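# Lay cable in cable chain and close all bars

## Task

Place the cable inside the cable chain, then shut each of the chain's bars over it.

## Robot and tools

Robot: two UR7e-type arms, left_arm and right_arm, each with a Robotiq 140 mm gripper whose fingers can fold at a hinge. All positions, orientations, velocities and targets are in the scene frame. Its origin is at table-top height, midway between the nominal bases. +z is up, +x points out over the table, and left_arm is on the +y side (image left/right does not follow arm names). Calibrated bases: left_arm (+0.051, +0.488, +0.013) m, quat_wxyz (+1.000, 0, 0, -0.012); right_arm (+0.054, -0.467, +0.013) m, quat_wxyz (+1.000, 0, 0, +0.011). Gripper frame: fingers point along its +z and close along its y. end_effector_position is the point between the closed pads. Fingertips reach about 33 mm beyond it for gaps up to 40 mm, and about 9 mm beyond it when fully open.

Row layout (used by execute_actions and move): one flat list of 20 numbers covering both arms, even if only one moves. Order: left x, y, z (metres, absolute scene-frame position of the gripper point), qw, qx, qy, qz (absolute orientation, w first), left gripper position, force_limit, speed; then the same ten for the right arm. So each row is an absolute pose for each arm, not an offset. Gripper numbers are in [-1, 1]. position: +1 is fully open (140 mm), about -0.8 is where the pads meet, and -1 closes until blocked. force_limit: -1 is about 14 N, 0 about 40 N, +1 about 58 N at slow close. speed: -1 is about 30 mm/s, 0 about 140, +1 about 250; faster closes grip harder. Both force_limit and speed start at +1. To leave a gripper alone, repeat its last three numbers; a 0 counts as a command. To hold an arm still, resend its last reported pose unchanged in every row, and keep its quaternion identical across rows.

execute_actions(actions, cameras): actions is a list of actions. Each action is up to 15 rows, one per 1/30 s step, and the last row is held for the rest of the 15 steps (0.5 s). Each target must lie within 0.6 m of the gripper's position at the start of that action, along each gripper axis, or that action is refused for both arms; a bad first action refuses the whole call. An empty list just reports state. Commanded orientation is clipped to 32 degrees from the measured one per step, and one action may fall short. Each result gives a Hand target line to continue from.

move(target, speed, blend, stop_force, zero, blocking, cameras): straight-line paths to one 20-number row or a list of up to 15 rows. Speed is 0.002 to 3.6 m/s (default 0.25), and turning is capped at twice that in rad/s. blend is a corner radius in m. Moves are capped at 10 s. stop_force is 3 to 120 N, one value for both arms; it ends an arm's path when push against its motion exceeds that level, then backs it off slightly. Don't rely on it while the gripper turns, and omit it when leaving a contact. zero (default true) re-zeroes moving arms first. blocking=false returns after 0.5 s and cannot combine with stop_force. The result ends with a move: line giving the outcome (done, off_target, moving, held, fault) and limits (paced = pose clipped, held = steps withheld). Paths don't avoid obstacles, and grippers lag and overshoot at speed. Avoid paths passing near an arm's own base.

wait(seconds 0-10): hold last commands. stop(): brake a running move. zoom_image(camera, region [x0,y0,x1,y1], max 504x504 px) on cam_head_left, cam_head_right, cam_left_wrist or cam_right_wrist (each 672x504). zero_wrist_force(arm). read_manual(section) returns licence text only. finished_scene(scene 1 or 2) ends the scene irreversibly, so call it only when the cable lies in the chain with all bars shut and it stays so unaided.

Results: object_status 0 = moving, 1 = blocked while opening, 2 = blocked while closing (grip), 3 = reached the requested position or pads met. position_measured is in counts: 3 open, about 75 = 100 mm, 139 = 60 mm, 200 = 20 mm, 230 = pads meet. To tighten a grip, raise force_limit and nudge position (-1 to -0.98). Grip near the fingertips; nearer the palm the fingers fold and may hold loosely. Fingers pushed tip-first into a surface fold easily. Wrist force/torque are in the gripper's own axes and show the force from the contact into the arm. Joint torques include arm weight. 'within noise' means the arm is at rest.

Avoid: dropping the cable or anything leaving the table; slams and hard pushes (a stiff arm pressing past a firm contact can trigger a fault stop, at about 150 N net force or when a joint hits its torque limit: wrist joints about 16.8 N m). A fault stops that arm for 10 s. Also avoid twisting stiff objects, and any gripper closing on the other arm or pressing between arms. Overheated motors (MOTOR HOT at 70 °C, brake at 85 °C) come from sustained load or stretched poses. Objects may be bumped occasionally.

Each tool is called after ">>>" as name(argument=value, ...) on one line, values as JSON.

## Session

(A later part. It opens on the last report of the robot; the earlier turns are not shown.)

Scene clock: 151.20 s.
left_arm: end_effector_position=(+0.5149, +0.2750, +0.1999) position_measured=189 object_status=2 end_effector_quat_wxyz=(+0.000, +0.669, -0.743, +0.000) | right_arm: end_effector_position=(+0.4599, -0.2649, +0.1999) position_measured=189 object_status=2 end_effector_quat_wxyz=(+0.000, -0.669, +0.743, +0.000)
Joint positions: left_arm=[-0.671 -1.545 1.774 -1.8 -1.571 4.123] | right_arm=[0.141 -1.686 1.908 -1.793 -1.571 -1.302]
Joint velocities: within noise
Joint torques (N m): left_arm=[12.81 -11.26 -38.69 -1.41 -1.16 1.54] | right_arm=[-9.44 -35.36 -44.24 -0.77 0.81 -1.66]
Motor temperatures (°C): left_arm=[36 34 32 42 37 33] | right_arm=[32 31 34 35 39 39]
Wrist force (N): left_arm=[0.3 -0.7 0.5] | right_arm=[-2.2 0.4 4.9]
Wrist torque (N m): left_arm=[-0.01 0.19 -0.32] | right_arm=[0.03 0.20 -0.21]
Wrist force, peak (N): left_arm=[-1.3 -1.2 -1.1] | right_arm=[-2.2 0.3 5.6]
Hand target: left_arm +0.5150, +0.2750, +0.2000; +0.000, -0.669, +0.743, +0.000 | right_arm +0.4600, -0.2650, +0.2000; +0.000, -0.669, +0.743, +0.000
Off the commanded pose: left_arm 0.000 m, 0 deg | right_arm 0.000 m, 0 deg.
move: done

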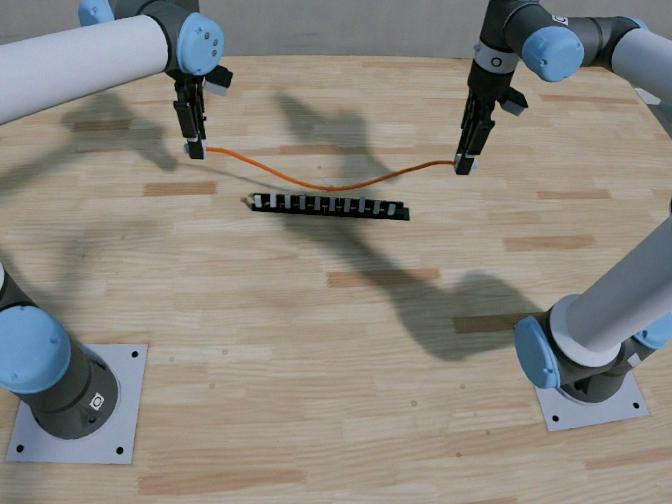

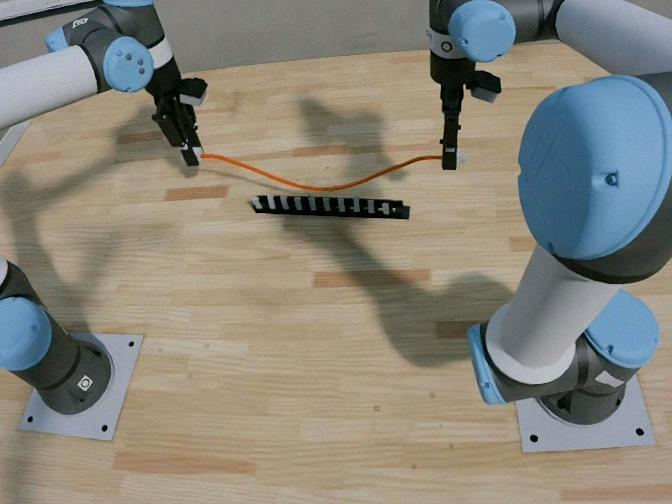

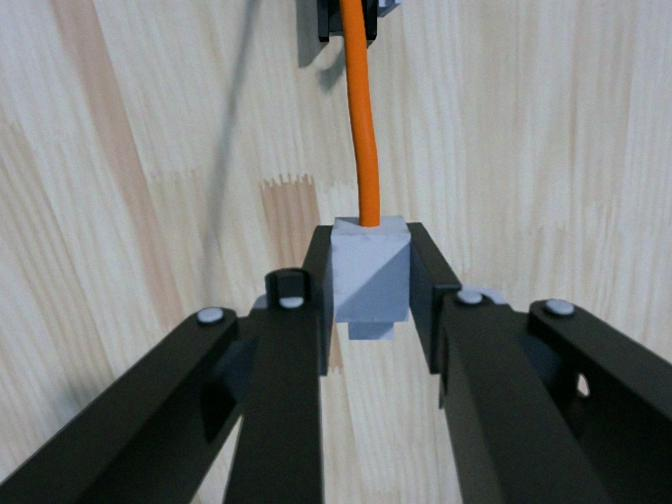

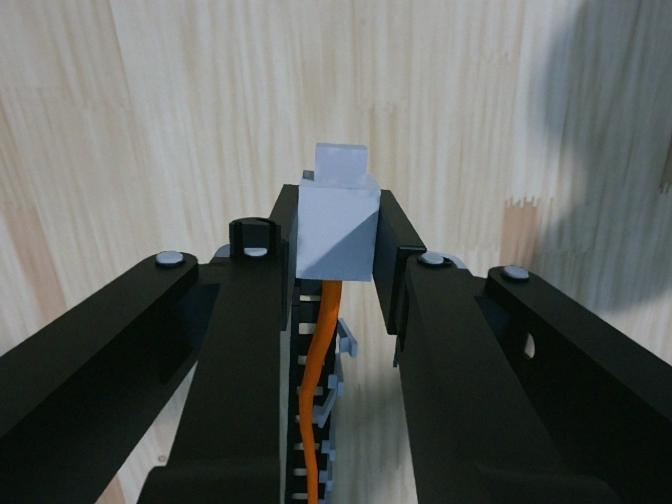

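>>> move(target=[0.524,0.335,0.15,0,0.673,-0.74,0,-1,-0.3,-1,0.466,-0.335,0.15,0,-0.673,0.74,0,-1,-0.3,-1], speed=0.03, stop_force=6)

>>> zoom_image(camera="cam_head_left", region=[160, 120, 480, 270])

Scene clock: 161.47 s.
left_arm: end_effector_position=(+0.5186, +0.2991, +0.1799) position_measured=189 object_status=2 end_effector_quat_wxyz=(+0.000, +0.671, -0.742, +0.000) | right_arm: end_effector_position=(+0.4624, -0.2931, +0.1799) position_measured=189 object_status=2 end_effector_quat_wxyz=(+0.000, -0.671, +0.742, +0.000)
Joint positions: left_arm=[-0.627 -1.547 1.829 -1.853 -1.571 4.162] | right_arm=[0.075 -1.698 1.971 -1.844 -1.571 -1.372]
Joint velocities: within noise
Joint torques (N m): left_arm=[-7.72 -38.13 -34.57 -0.47 3.39 -1.58] | right_arm=[8.28 -11.54 -39.62 -0.7 -2.22 1.11]
Motor temperatures (°C): left_arm=[35 34 32 42 37 33] | right_arm=[32 31 34 35 39 39]
Wrist force (N): left_arm=[6.2 -1.0 0.2] | right_arm=[-8.2 0.5 4.5]
Wrist torque (N m): left_arm=[-0.04 0.30 -0.31] | right_arm=[0.06 0.10 -0.21]
Wrist force, peak (N): left_arm=[15.6 -0.8 0.9] | right_arm=[-16.5 0.6 5.9]
Hand target: left_arm +0.5186, +0.2991, +0.1799; +0.000, -0.671, +0.742, +0.000 | right_arm +0.4624, -0.2931, +0.1799; +0.000, -0.671, +0.742, +0.000
Off the commanded pose: left_arm 0.047 m, 0 deg | right_arm 0.052 m, 0 deg.
move: contact (left_arm, right_arm)

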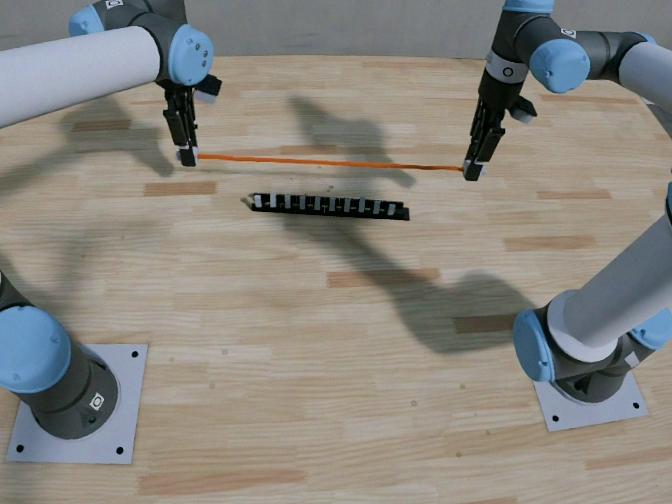

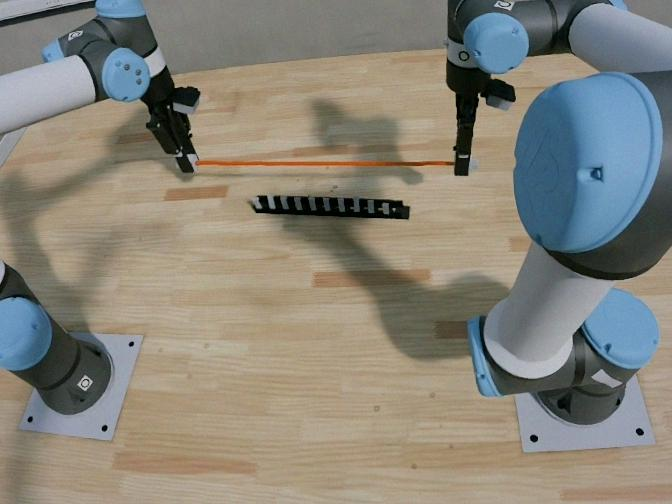

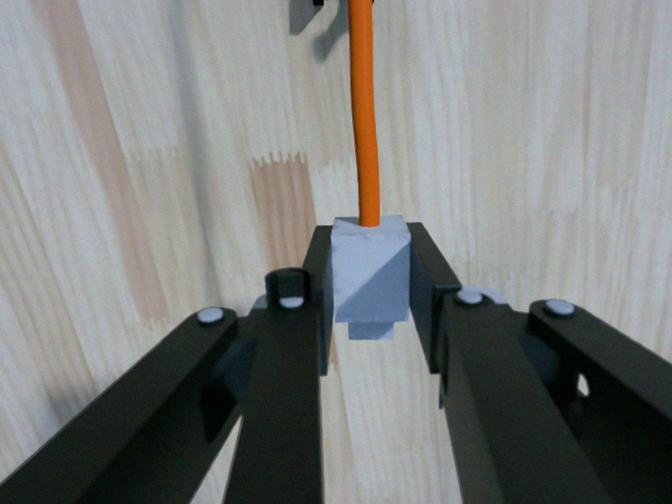

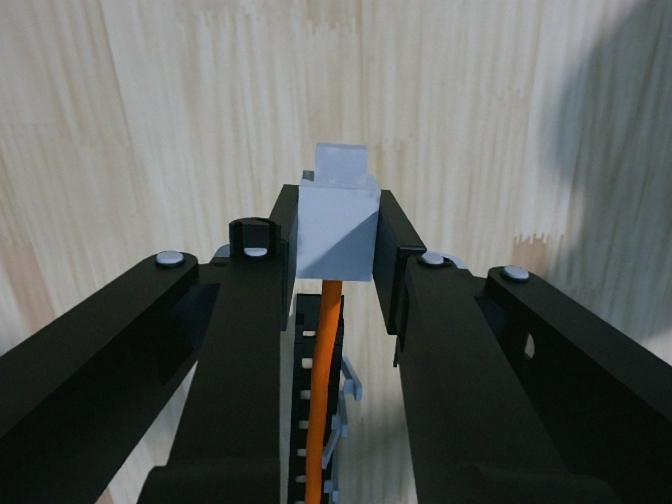

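Scaled by 1.575.

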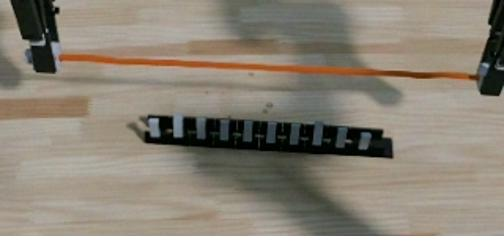

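>>> zoom_image(camera="cam_left_wrist", region=[270, 0, 430, 120])

>>> zoom_image(camera="cam_right_wrist", region=[250, 270, 400, 504])

Scaled by 3.150.

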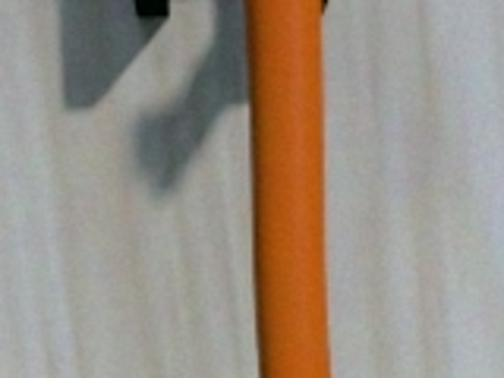

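Scaled by 2.154.

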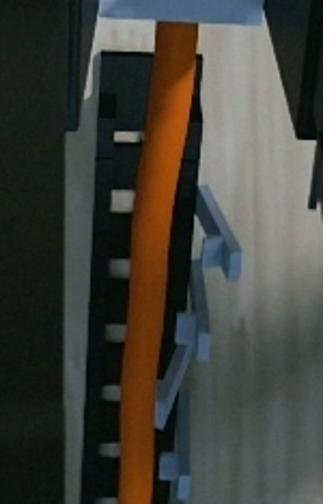

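>>> move(target=[0.5235,0.2965,0.10,0,0.673,-0.74,0,-1,-0.3,-1,0.4725,-0.2925,0.10,0,-0.673,0.74,0,-1,-0.3,-1], speed=0.1)

>>> zoom_image(camera="cam_head_left", region=[180, 140, 480, 260])

>>> zoom_image(camera="cam_right_wrist", region=[250, 270, 400, 504])

Scene clock: 184.43 s.
left_arm: end_effector_position=(+0.5235, +0.2965, +0.1001) position_measured=189 object_status=2 end_effector_quat_wxyz=(+0.000, +0.673, -0.740, +0.000) | right_arm: end_effector_position=(+0.4725, -0.2925, +0.1001) position_measured=189 object_status=2 end_effector_quat_wxyz=(+0.000, -0.673, +0.740, +0.000)
Joint positions: left_arm=[-0.625 -1.459 1.954 -2.066 -1.571 4.158] | right_arm=[0.074 -1.595 2.097 -2.073 -1.571 -1.379]
Joint velocities: within noise
Joint torques (N m): left_arm=[12.85 -11.31 -6.58 -5.89 -0.47 -1.59] | right_arm=[7.8 -12.29 -7.87 -4.75 0 -1.62]
Motor temperatures (°C): left_arm=[35 34 32 42 37 33] | right_arm=[32 31 34 35 39 39]
Wrist force (N): left_arm=[1.7 -1.3 0.5] | right_arm=[-4.0 -0.1 5.0]
Wrist torque (N m): left_arm=[-0.11 0.22 -0.32] | right_arm=[-0.08 0.28 -0.20]
Wrist force, peak (N): left_arm=[6.5 -0.9 0.6] | right_arm=[-8.0 0.8 5.2]
Hand target: left_arm +0.5235, +0.2965, +0.1000; +0.000, -0.673, +0.740, +0.000 | right_arm +0.4725, -0.2925, +0.1000; +0.000, -0.673, +0.740, +0.000
Off the commanded pose: left_arm 0.000 m, 0 deg | right_arm 0.000 m, 0 deg.
move: done

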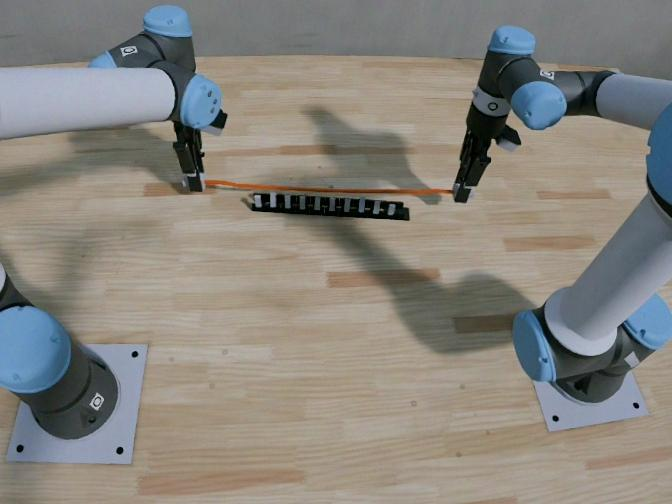

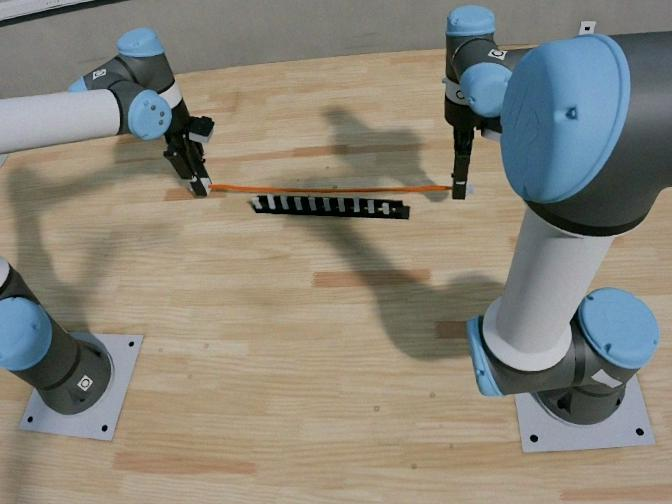

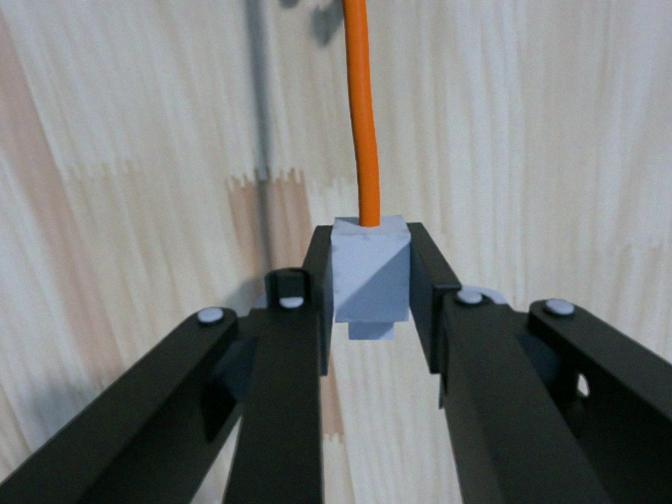

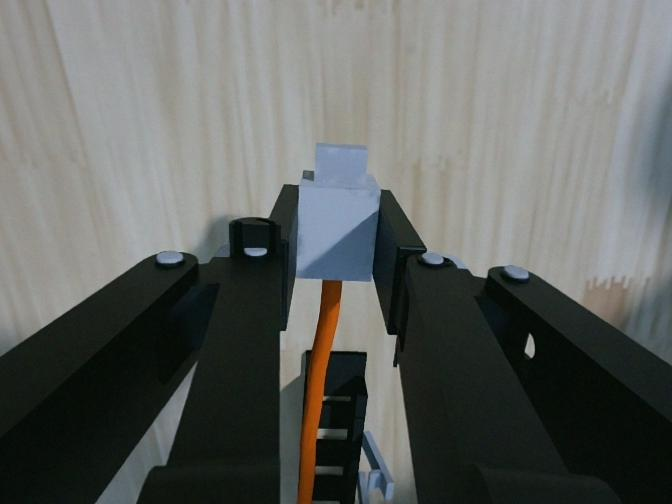

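Scaled by 1.680.

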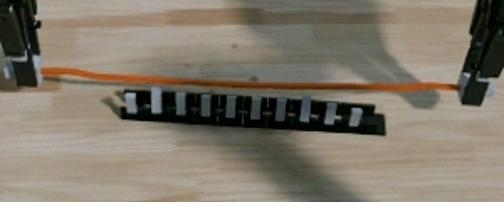

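Scaled by 2.154.

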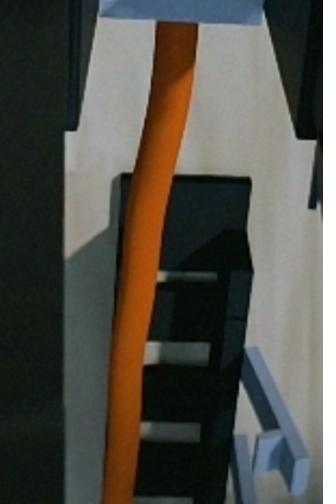

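>>> move(target=[0.5235,0.2995,0.08,0,0.673,-0.74,0,-1,-0.3,-1,0.4725,-0.2955,0.08,0,-0.673,0.74,0,-1,-0.3,-1], speed=0.03)

>>> zoom_image(camera="cam_head_left", region=[180, 140, 480, 260])

>>> zoom_image(camera="cam_right_wrist", region=[250, 270, 400, 504])

>>> zoom_image(camera="cam_head_right", region=[180, 140, 480, 260])

Scene clock: 193.43 s.
left_arm: end_effector_position=(+0.5235, +0.2995, +0.0801) position_measured=189 object_status=2 end_effector_quat_wxyz=(+0.000, +0.673, -0.740, +0.000) | right_arm: end_effector_position=(+0.4725, -0.2954, +0.0801) position_measured=189 object_status=2 end_effector_quat_wxyz=(+0.000, -0.673, +0.740, +0.000)
Joint positions: left_arm=[-0.621 -1.436 1.987 -2.121 -1.571 4.163] | right_arm=[0.067 -1.57 2.131 -2.133 -1.571 -1.386]
Joint velocities: within noise
Joint torques (N m): left_arm=[24.32 -11.84 -4.49 -1.12 3.68 1.17] | right_arm=[-19 -9.89 -7.75 -3.81 -6.42 -1.6]
Motor temperatures (°C): left_arm=[35 34 32 42 37 33] | right_arm=[32 31 34 35 39 39]
Wrist force (N): left_arm=[20.8 -1.4 0.4] | right_arm=[-21.8 0.0 5.0]
Wrist torque (N m): left_arm=[-0.09 0.39 -0.31] | right_arm=[-0.16 -0.09 -0.22]
Wrist force, peak (N): left_arm=[20.8 -1.4 0.4] | right_arm=[-21.8 0.2 5.4]
Hand target: left_arm +0.5235, +0.2995, +0.0800; +0.000, -0.673, +0.740, +0.000 | right_arm +0.4725, -0.2955, +0.0800; +0.000, -0.673, +0.740, +0.000
Off the commanded pose: left_arm 0.000 m, 0 deg | right_arm 0.000 m, 0 deg.
move: done

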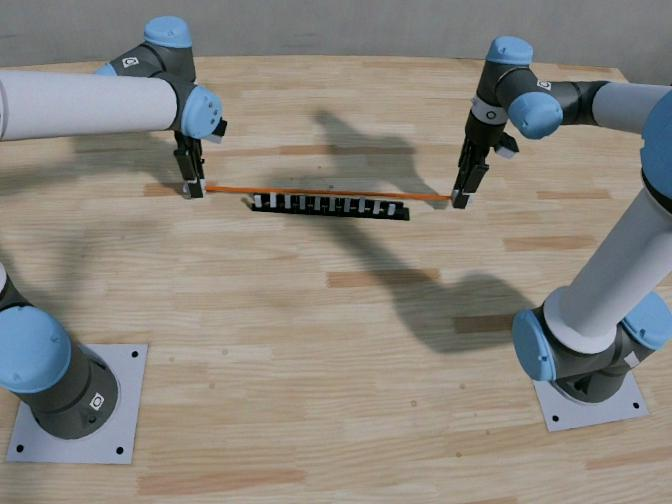

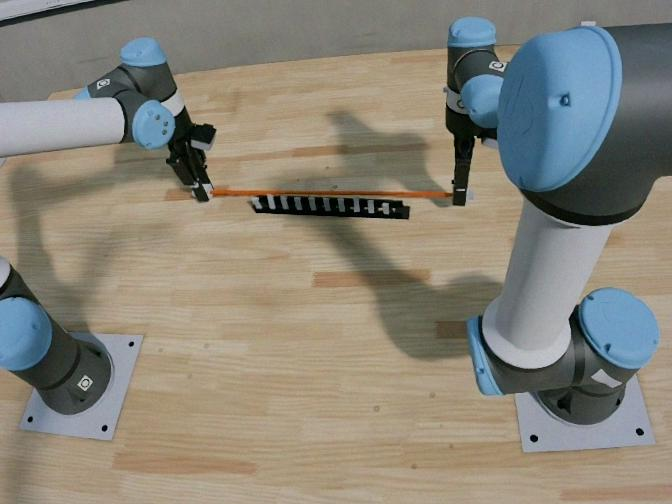

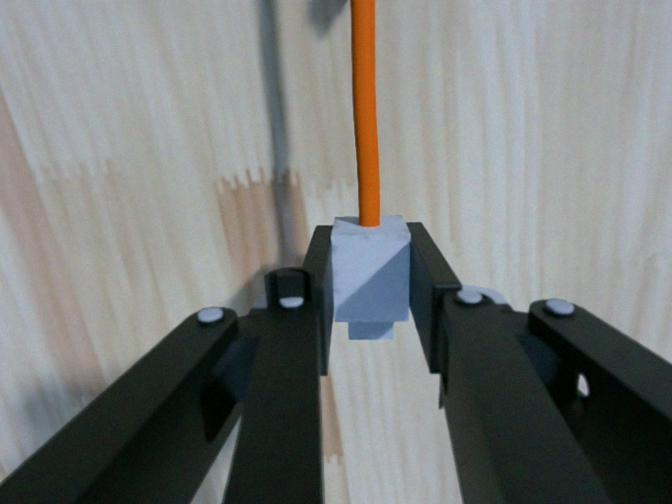

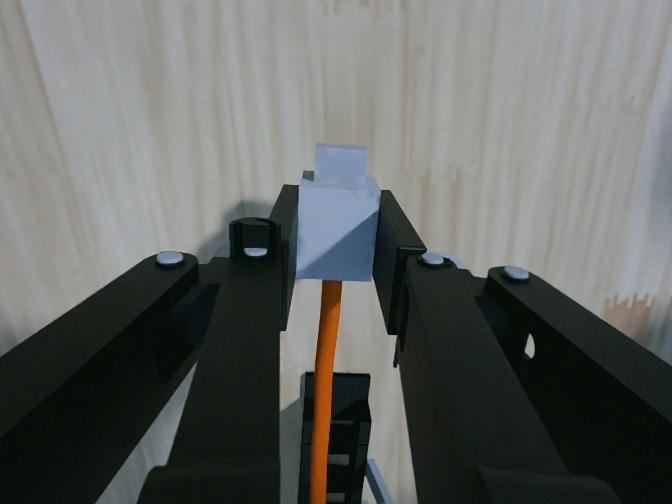

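Scaled by 1.680.

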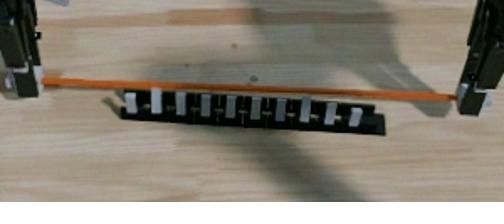

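Scaled by 2.154.

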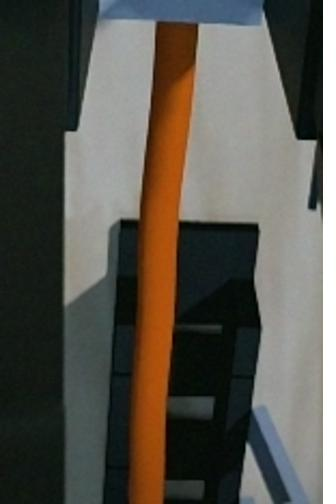

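Scaled by 1.680.

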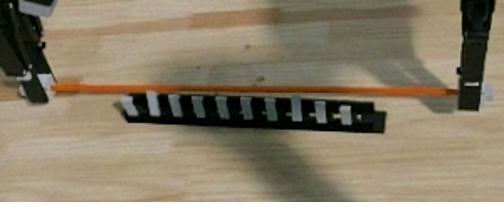

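>>> move(target=[[0.5215,0.2990,0.06,0,0.673,-0.74,0,-1,-0.3,-1,0.4685,-0.295,0.06,0,-0.673,0.74,0,-1,-0.3,-1]], speed=0.03)

>>> zoom_image(camera="cam_head_left", region=[230, 170, 430, 240])

>>> zoom_image(camera="cam_right_wrist", region=[250, 270, 400, 504])

>>> zoom_image(camera="cam_head_right", region=[230, 170, 430, 240])

Scene clock: 201.37 s.
left_arm: end_effector_position=(+0.5215, +0.2990, +0.0601) position_measured=189 object_status=2 end_effector_quat_wxyz=(+0.000, +0.673, -0.740, +0.000) | right_arm: end_effector_position=(+0.4685, -0.2950, +0.0601) position_measured=189 object_status=2 end_effector_quat_wxyz=(+0.000, -0.673, +0.740, +0.000)
Joint positions: left_arm=[-0.624 -1.412 2.018 -2.177 -1.571 4.16] | right_arm=[0.069 -1.547 2.17 -2.194 -1.571 -1.384]
Joint velocities: within noise
Joint torques (N m): left_arm=[-2.34 -11.09 -4.1 -1.67 7.17 -1.51] | right_arm=[5.45 -13.59 -4.27 -3.86 -8.96 1.25]
Motor temperatures (°C): left_arm=[35 34 32 42 37 33] | right_arm=[32 31 34 35 39 39]
Wrist force (N): left_arm=[18.4 -1.6 0.4] | right_arm=[-19.9 0.1 4.7]
Wrist torque (N m): left_arm=[-0.15 0.40 -0.30] | right_arm=[-0.08 -0.01 -0.24]
Wrist force, peak (N): left_arm=[20.9 -1.3 0.6] | right_arm=[-22.0 0.5 5.1]
Hand target: left_arm +0.5215, +0.2990, +0.0600; +0.000, -0.673, +0.740, +0.000 | right_arm +0.4685, -0.2950, +0.0600; +0.000, -0.673, +0.740, +0.000
Off the commanded pose: left_arm 0.000 m, 0 deg | right_arm 0.000 m, 0 deg.
move: done

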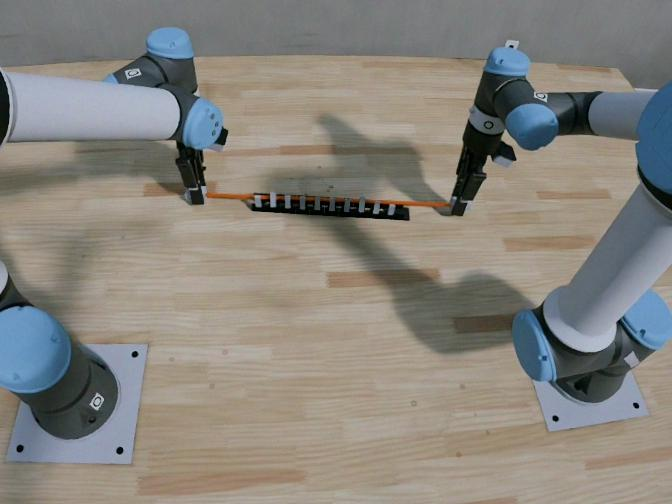

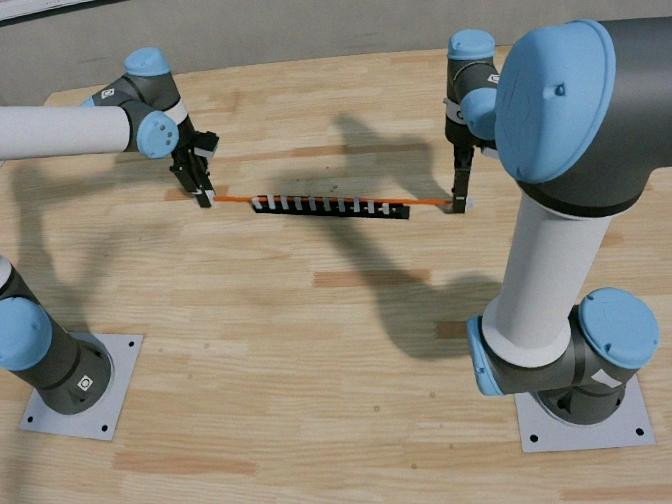

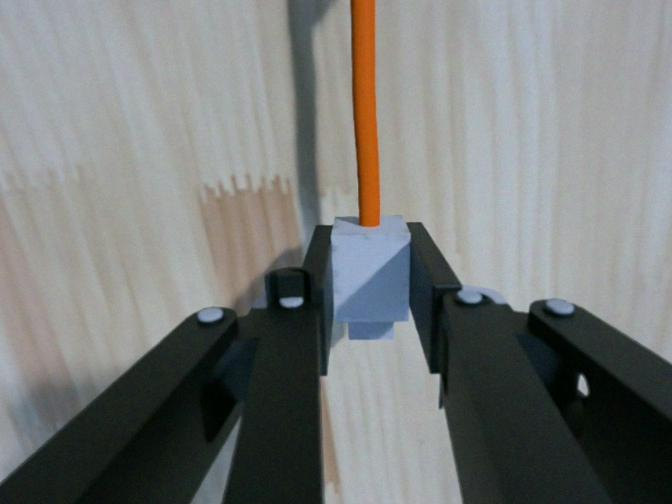

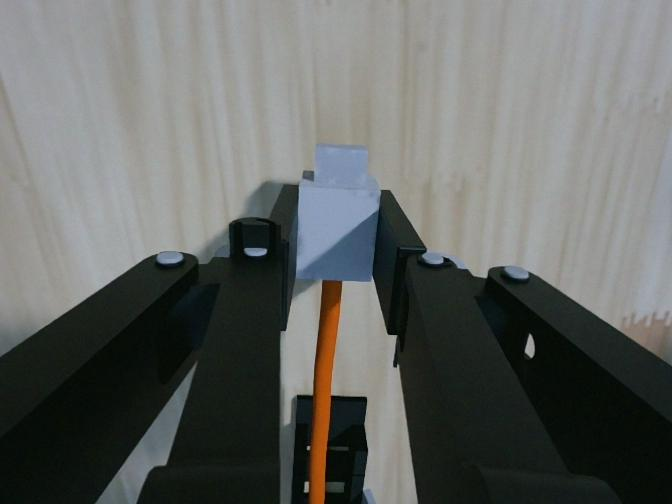

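Scaled by 2.520.

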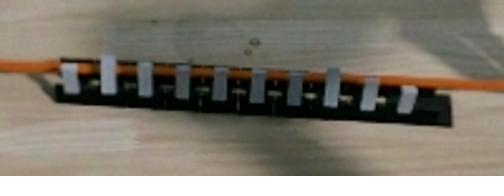

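Scaled by 2.154.

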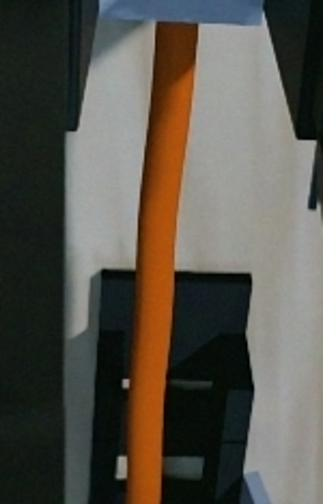

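Scaled by 2.520.

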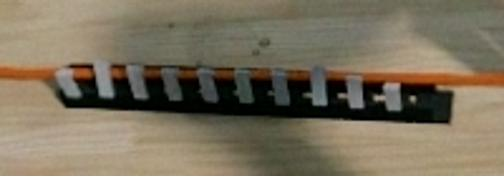

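>>> move(target=[[0.5205,0.2985,0.043,0,0.673,-0.74,0,-1,-0.3,-1,0.4665,-0.2945,0.043,0,-0.673,0.74,0,-1,-0.3,-1]], speed=0.03)

>>> zoom_image(camera="cam_head_left", region=[230, 170, 430, 240])

>>> zoom_image(camera="cam_right_wrist", region=[250, 270, 400, 504])

>>> zoom_image(camera="cam_head_right", region=[230, 170, 430, 240])

Scene clock: 207.70 s.
left_arm: end_effector_position=(+0.5205, +0.2985, +0.0431) position_measured=189 object_status=2 end_effector_quat_wxyz=(+0.000, +0.673, -0.740, +0.000) | right_arm: end_effector_position=(+0.4665, -0.2945, +0.0431) position_measured=189 object_status=2 end_effector_quat_wxyz=(+0.000, -0.673, +0.740, +0.000)
Joint positions: left_arm=[-0.626 -1.387 2.042 -2.225 -1.571 4.158] | right_arm=[0.071 -1.521 2.197 -2.247 -1.571 -1.382]
Joint velocities: within noise
Joint torques (N m): left_arm=[-6.61 -11.23 -2.97 -3.21 5.85 -1.62] | right_arm=[6.14 -14.99 -4.65 -4.2 -6.65 1.06]
Motor temperatures (°C): left_arm=[35 34 32 42 37 33] | right_arm=[32 31 34 35 39 39]
Wrist force (N): left_arm=[13.3 -1.8 0.1] | right_arm=[-15.2 -0.2 4.6]
Wrist torque (N m): left_arm=[-0.17 0.42 -0.29] | right_arm=[-0.09 -0.01 -0.23]
Wrist force, peak (N): left_arm=[18.7 -1.3 0.9] | right_arm=[-20.2 0.0 4.5]
Hand target: left_arm +0.5205, +0.2985, +0.0430; +0.000, -0.673, +0.740, +0.000 | right_arm +0.4665, -0.2945, +0.0430; +0.000, -0.673, +0.740, +0.000
Off the commanded pose: left_arm 0.000 m, 0 deg | right_arm 0.000 m, 0 deg.
move: done

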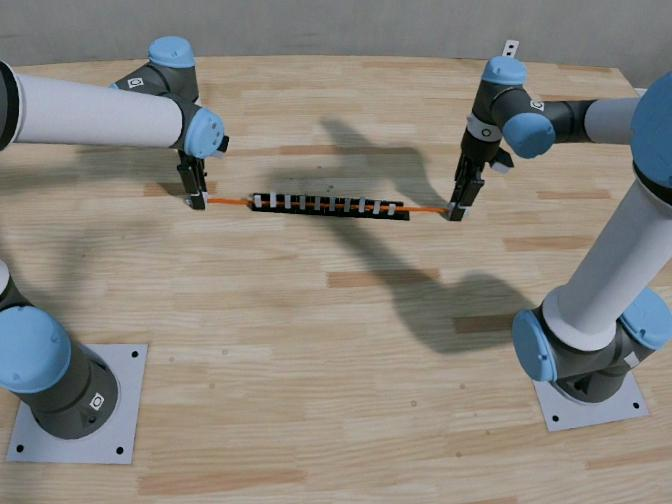

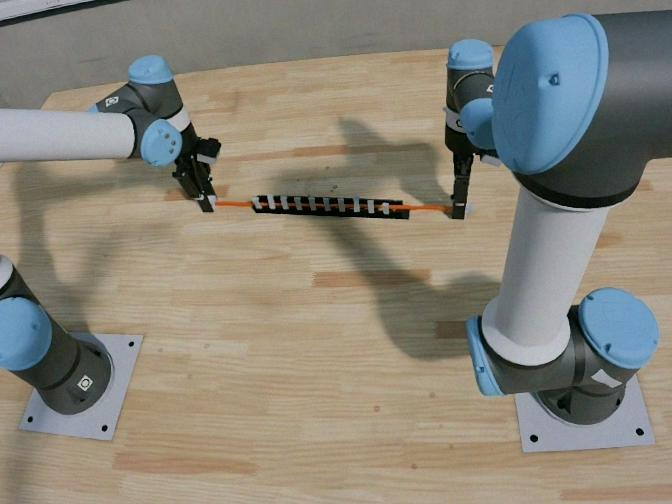

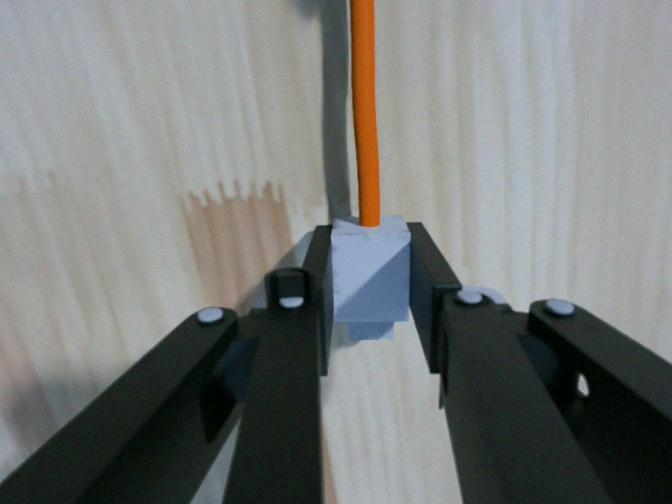

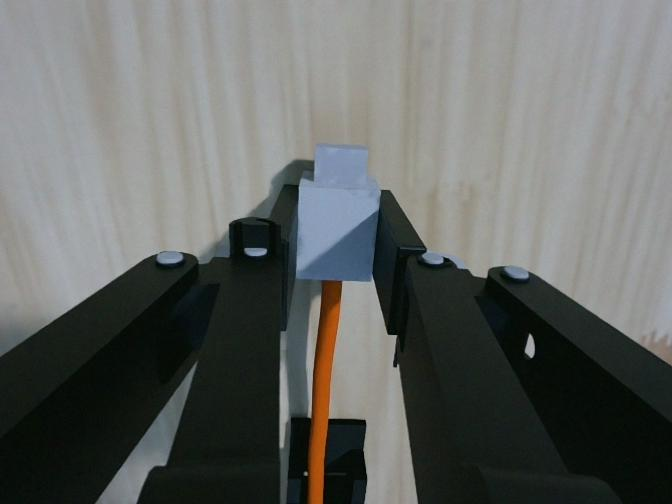

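Scaled by 2.520.

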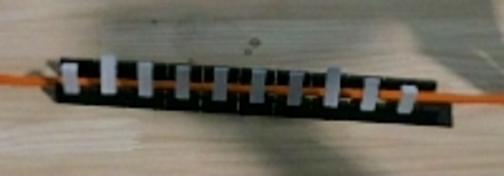

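Scaled by 2.154.

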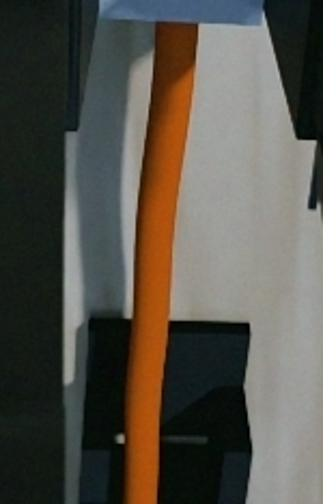

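Scaled by 2.520.

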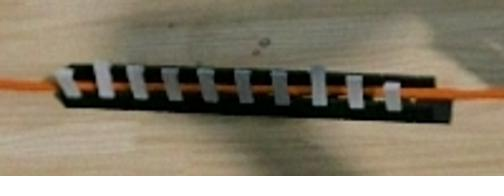

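>>> move(target=[[0.5205,0.2965,0.0415,0,0.673,-0.74,0,-1,-0.3,-1,0.4665,-0.2922,0.0415,0,-0.673,0.74,0,-1,-0.3,-1],[0.5205,0.2965,0.0415,0,0.673,-0.74,0,-1,-0.3,-1,0.4665,-0.2922,0.0415,0,-0.673,0.74,0,-0.3,-0.3,-1]], speed=0.03)

>>> move(target=[0.5205,0.2965,0.0415,0,0.673,-0.74,0,-1,-0.3,-1,0.4665,-0.2922,0.22,0,-0.673,0.74,0,-0.3,-0.3,-1], speed=0.1)

>>> zoom_image(camera="cam_head_left", region=[230, 170, 430, 240])

>>> zoom_image(camera="cam_right_wrist", region=[250, 170, 450, 504])

Scene clock: 215.57 s.
left_arm: end_effector_position=(+0.5205, +0.2965, +0.0415) position_measured=189 object_status=2 end_effector_quat_wxyz=(+0.000, +0.673, -0.740, +0.000) | right_arm: end_effector_position=(+0.4665, -0.2922, +0.0415) position_measured=167 object_status=0 end_effector_quat_wxyz=(+0.000, -0.673, +0.740, +0.000)
Joint positions: left_arm=[-0.629 -1.383 2.042 -2.23 -1.571 4.154] | right_arm=[0.076 -1.516 2.197 -2.252 -1.571 -1.377]
Joint velocities: within noise
Joint torques (N m): left_arm=[-5.82 -2.17 -20.14 -3.87 -0.67 -1.66] | right_arm=[9.25 -14.23 -34.75 -4.99 0.55 1.05]
Motor temperatures (°C): left_arm=[35 34 32 42 37 33] | right_arm=[32 31 34 35 39 39]
Wrist force (N): left_arm=[-0.1 3.2 -28.6] | right_arm=[-3.4 -1.0 4.2]
Wrist torque (N m): left_arm=[-0.15 -0.01 -0.33] | right_arm=[-0.30 0.40 -0.23]
Wrist force, peak (N): left_arm=[0.4 3.6 -29.9] | right_arm=[-15.7 0.1 5.0]
Hand target: left_arm +0.5205, +0.2965, +0.0415; +0.000, -0.673, +0.740, +0.000 | right_arm +0.4665, -0.2922, +0.0415; +0.000, -0.673, +0.740, +0.000
Off the commanded pose: left_arm 0.000 m, 0 deg | right_arm 0.000 m, 0 deg.
move: done

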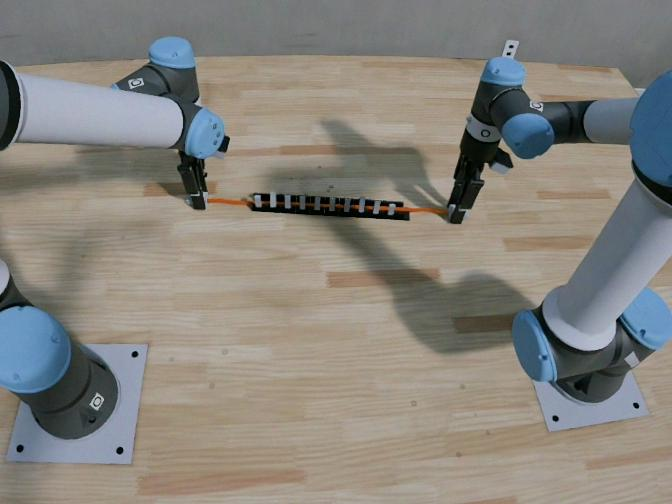

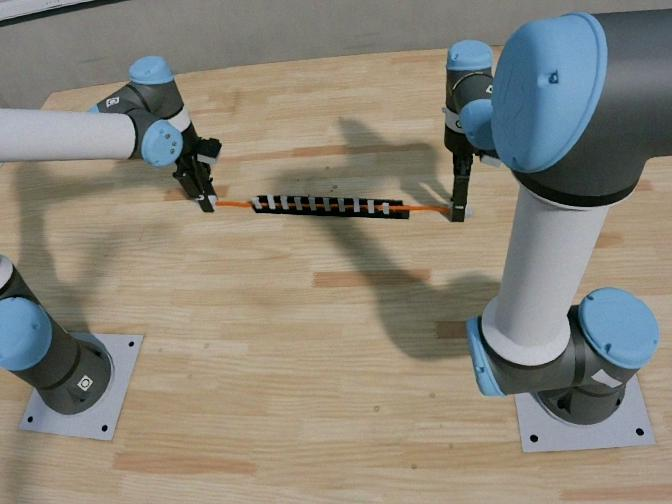

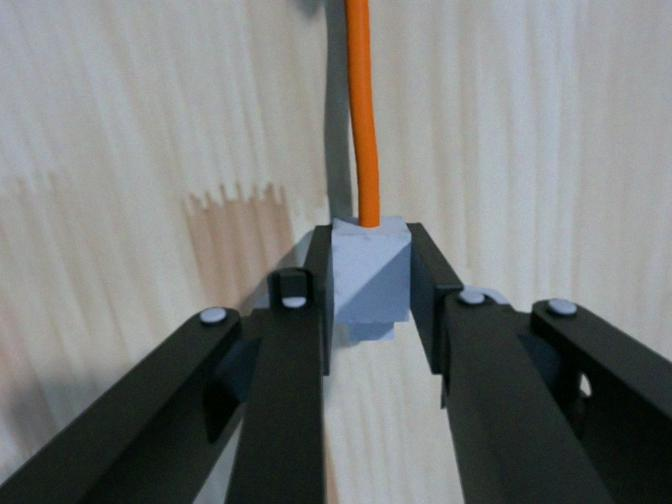

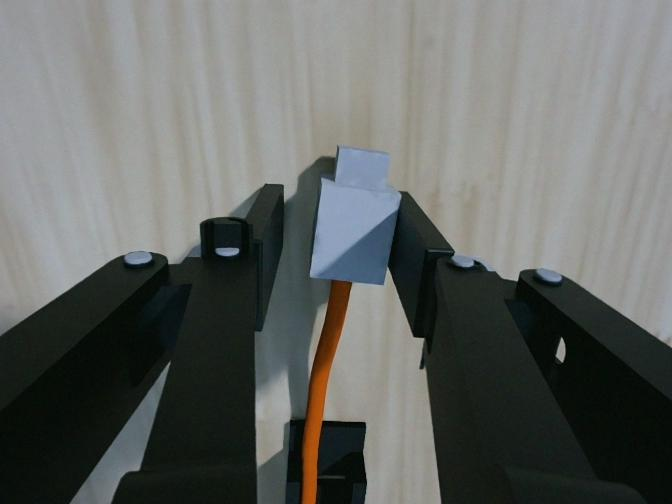

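Scene clock: 218.00 s.
left_arm: end_effector_position=(+0.5205, +0.2965, +0.0415) position_measured=189 object_status=2 end_effector_quat_wxyz=(+0.000, +0.673, -0.740, +0.000) | right_arm: end_effector_position=(+0.4665, -0.2922, +0.2198) position_measured=167 object_status=3 end_effector_quat_wxyz=(+0.000, -0.673, +0.740, +0.000)
Joint positions: left_arm=[-0.629 -1.383 2.042 -2.23 -1.571 4.154] | right_arm=[0.076 -1.71 1.876 -1.738 -1.571 -1.377]
Joint velocities: within noise
Joint torques (N m): left_arm=[-7.35 -4.63 -17.29 -2.64 -0.79 -1.77] | right_arm=[-8.92 -35.53 -42.09 -0.71 -0.99 -1.17]
Motor temperatures (°C): left_arm=[35 34 32 42 37 33] | right_arm=[32 31 34 35 39 39]
Wrist force (N): left_arm=[-0.3 3.0 -28.5] | right_arm=[-3.0 -1.0 4.5]
Wrist torque (N m): left_arm=[-0.15 0.02 -0.33] | right_arm=[-0.25 0.33 -0.23]
Wrist force, peak (N): left_arm=[-0.3 3.3 -29.3] | right_arm=[-3.0 -0.3 5.8]
Hand target: left_arm +0.5205, +0.2965, +0.0415; +0.000, -0.673, +0.740, +0.000 | right_arm +0.4665, -0.2922, +0.2200; +0.000, -0.673, +0.740, +0.000
Off the commanded pose: left_arm 0.000 m, 0 deg | right_arm 0.000 m, 0 deg.
move: done

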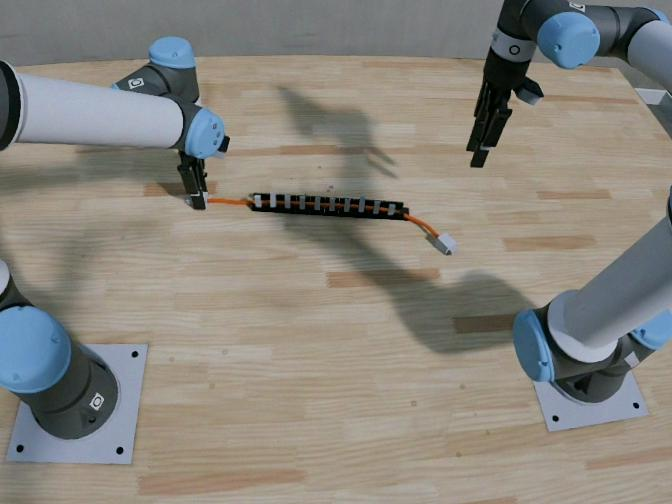

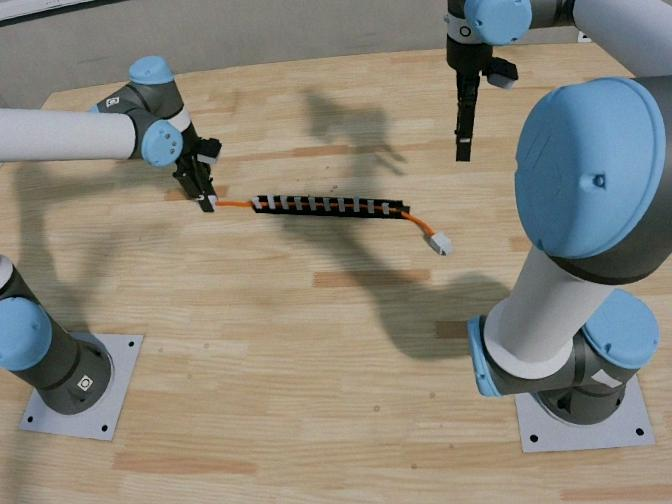

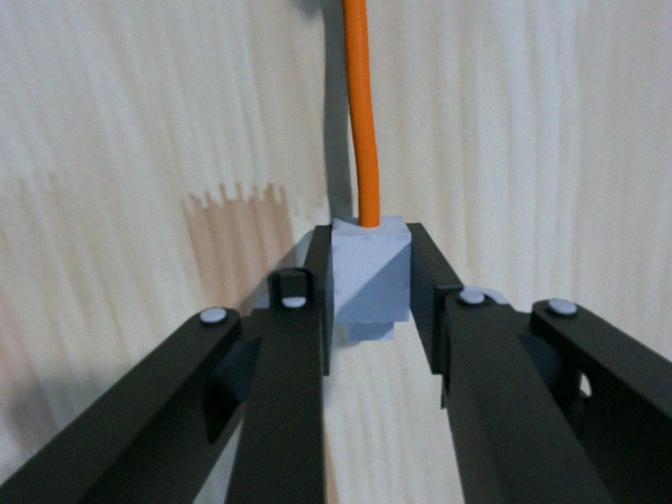

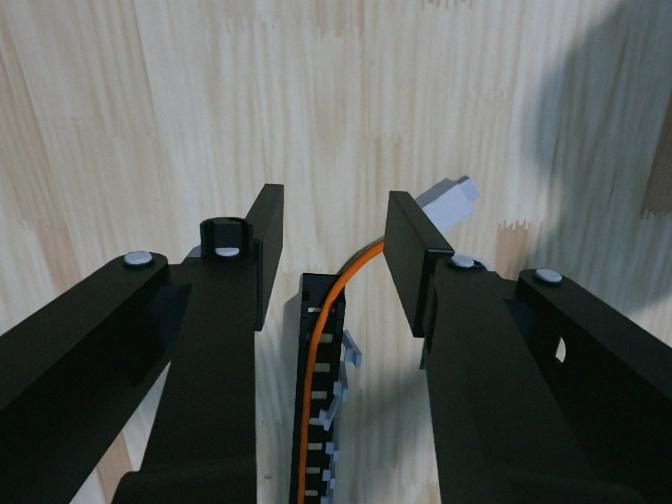

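Scaled by 2.520.

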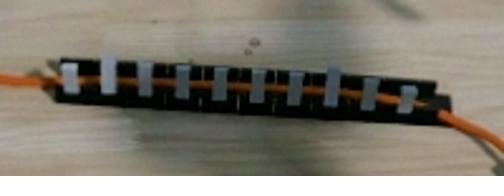

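Scaled by 1.509.

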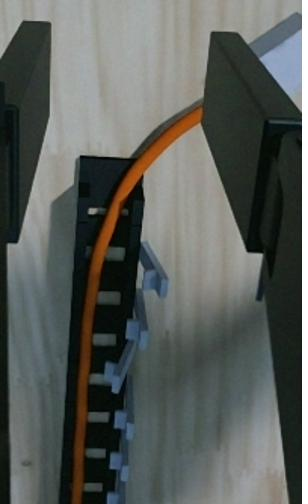

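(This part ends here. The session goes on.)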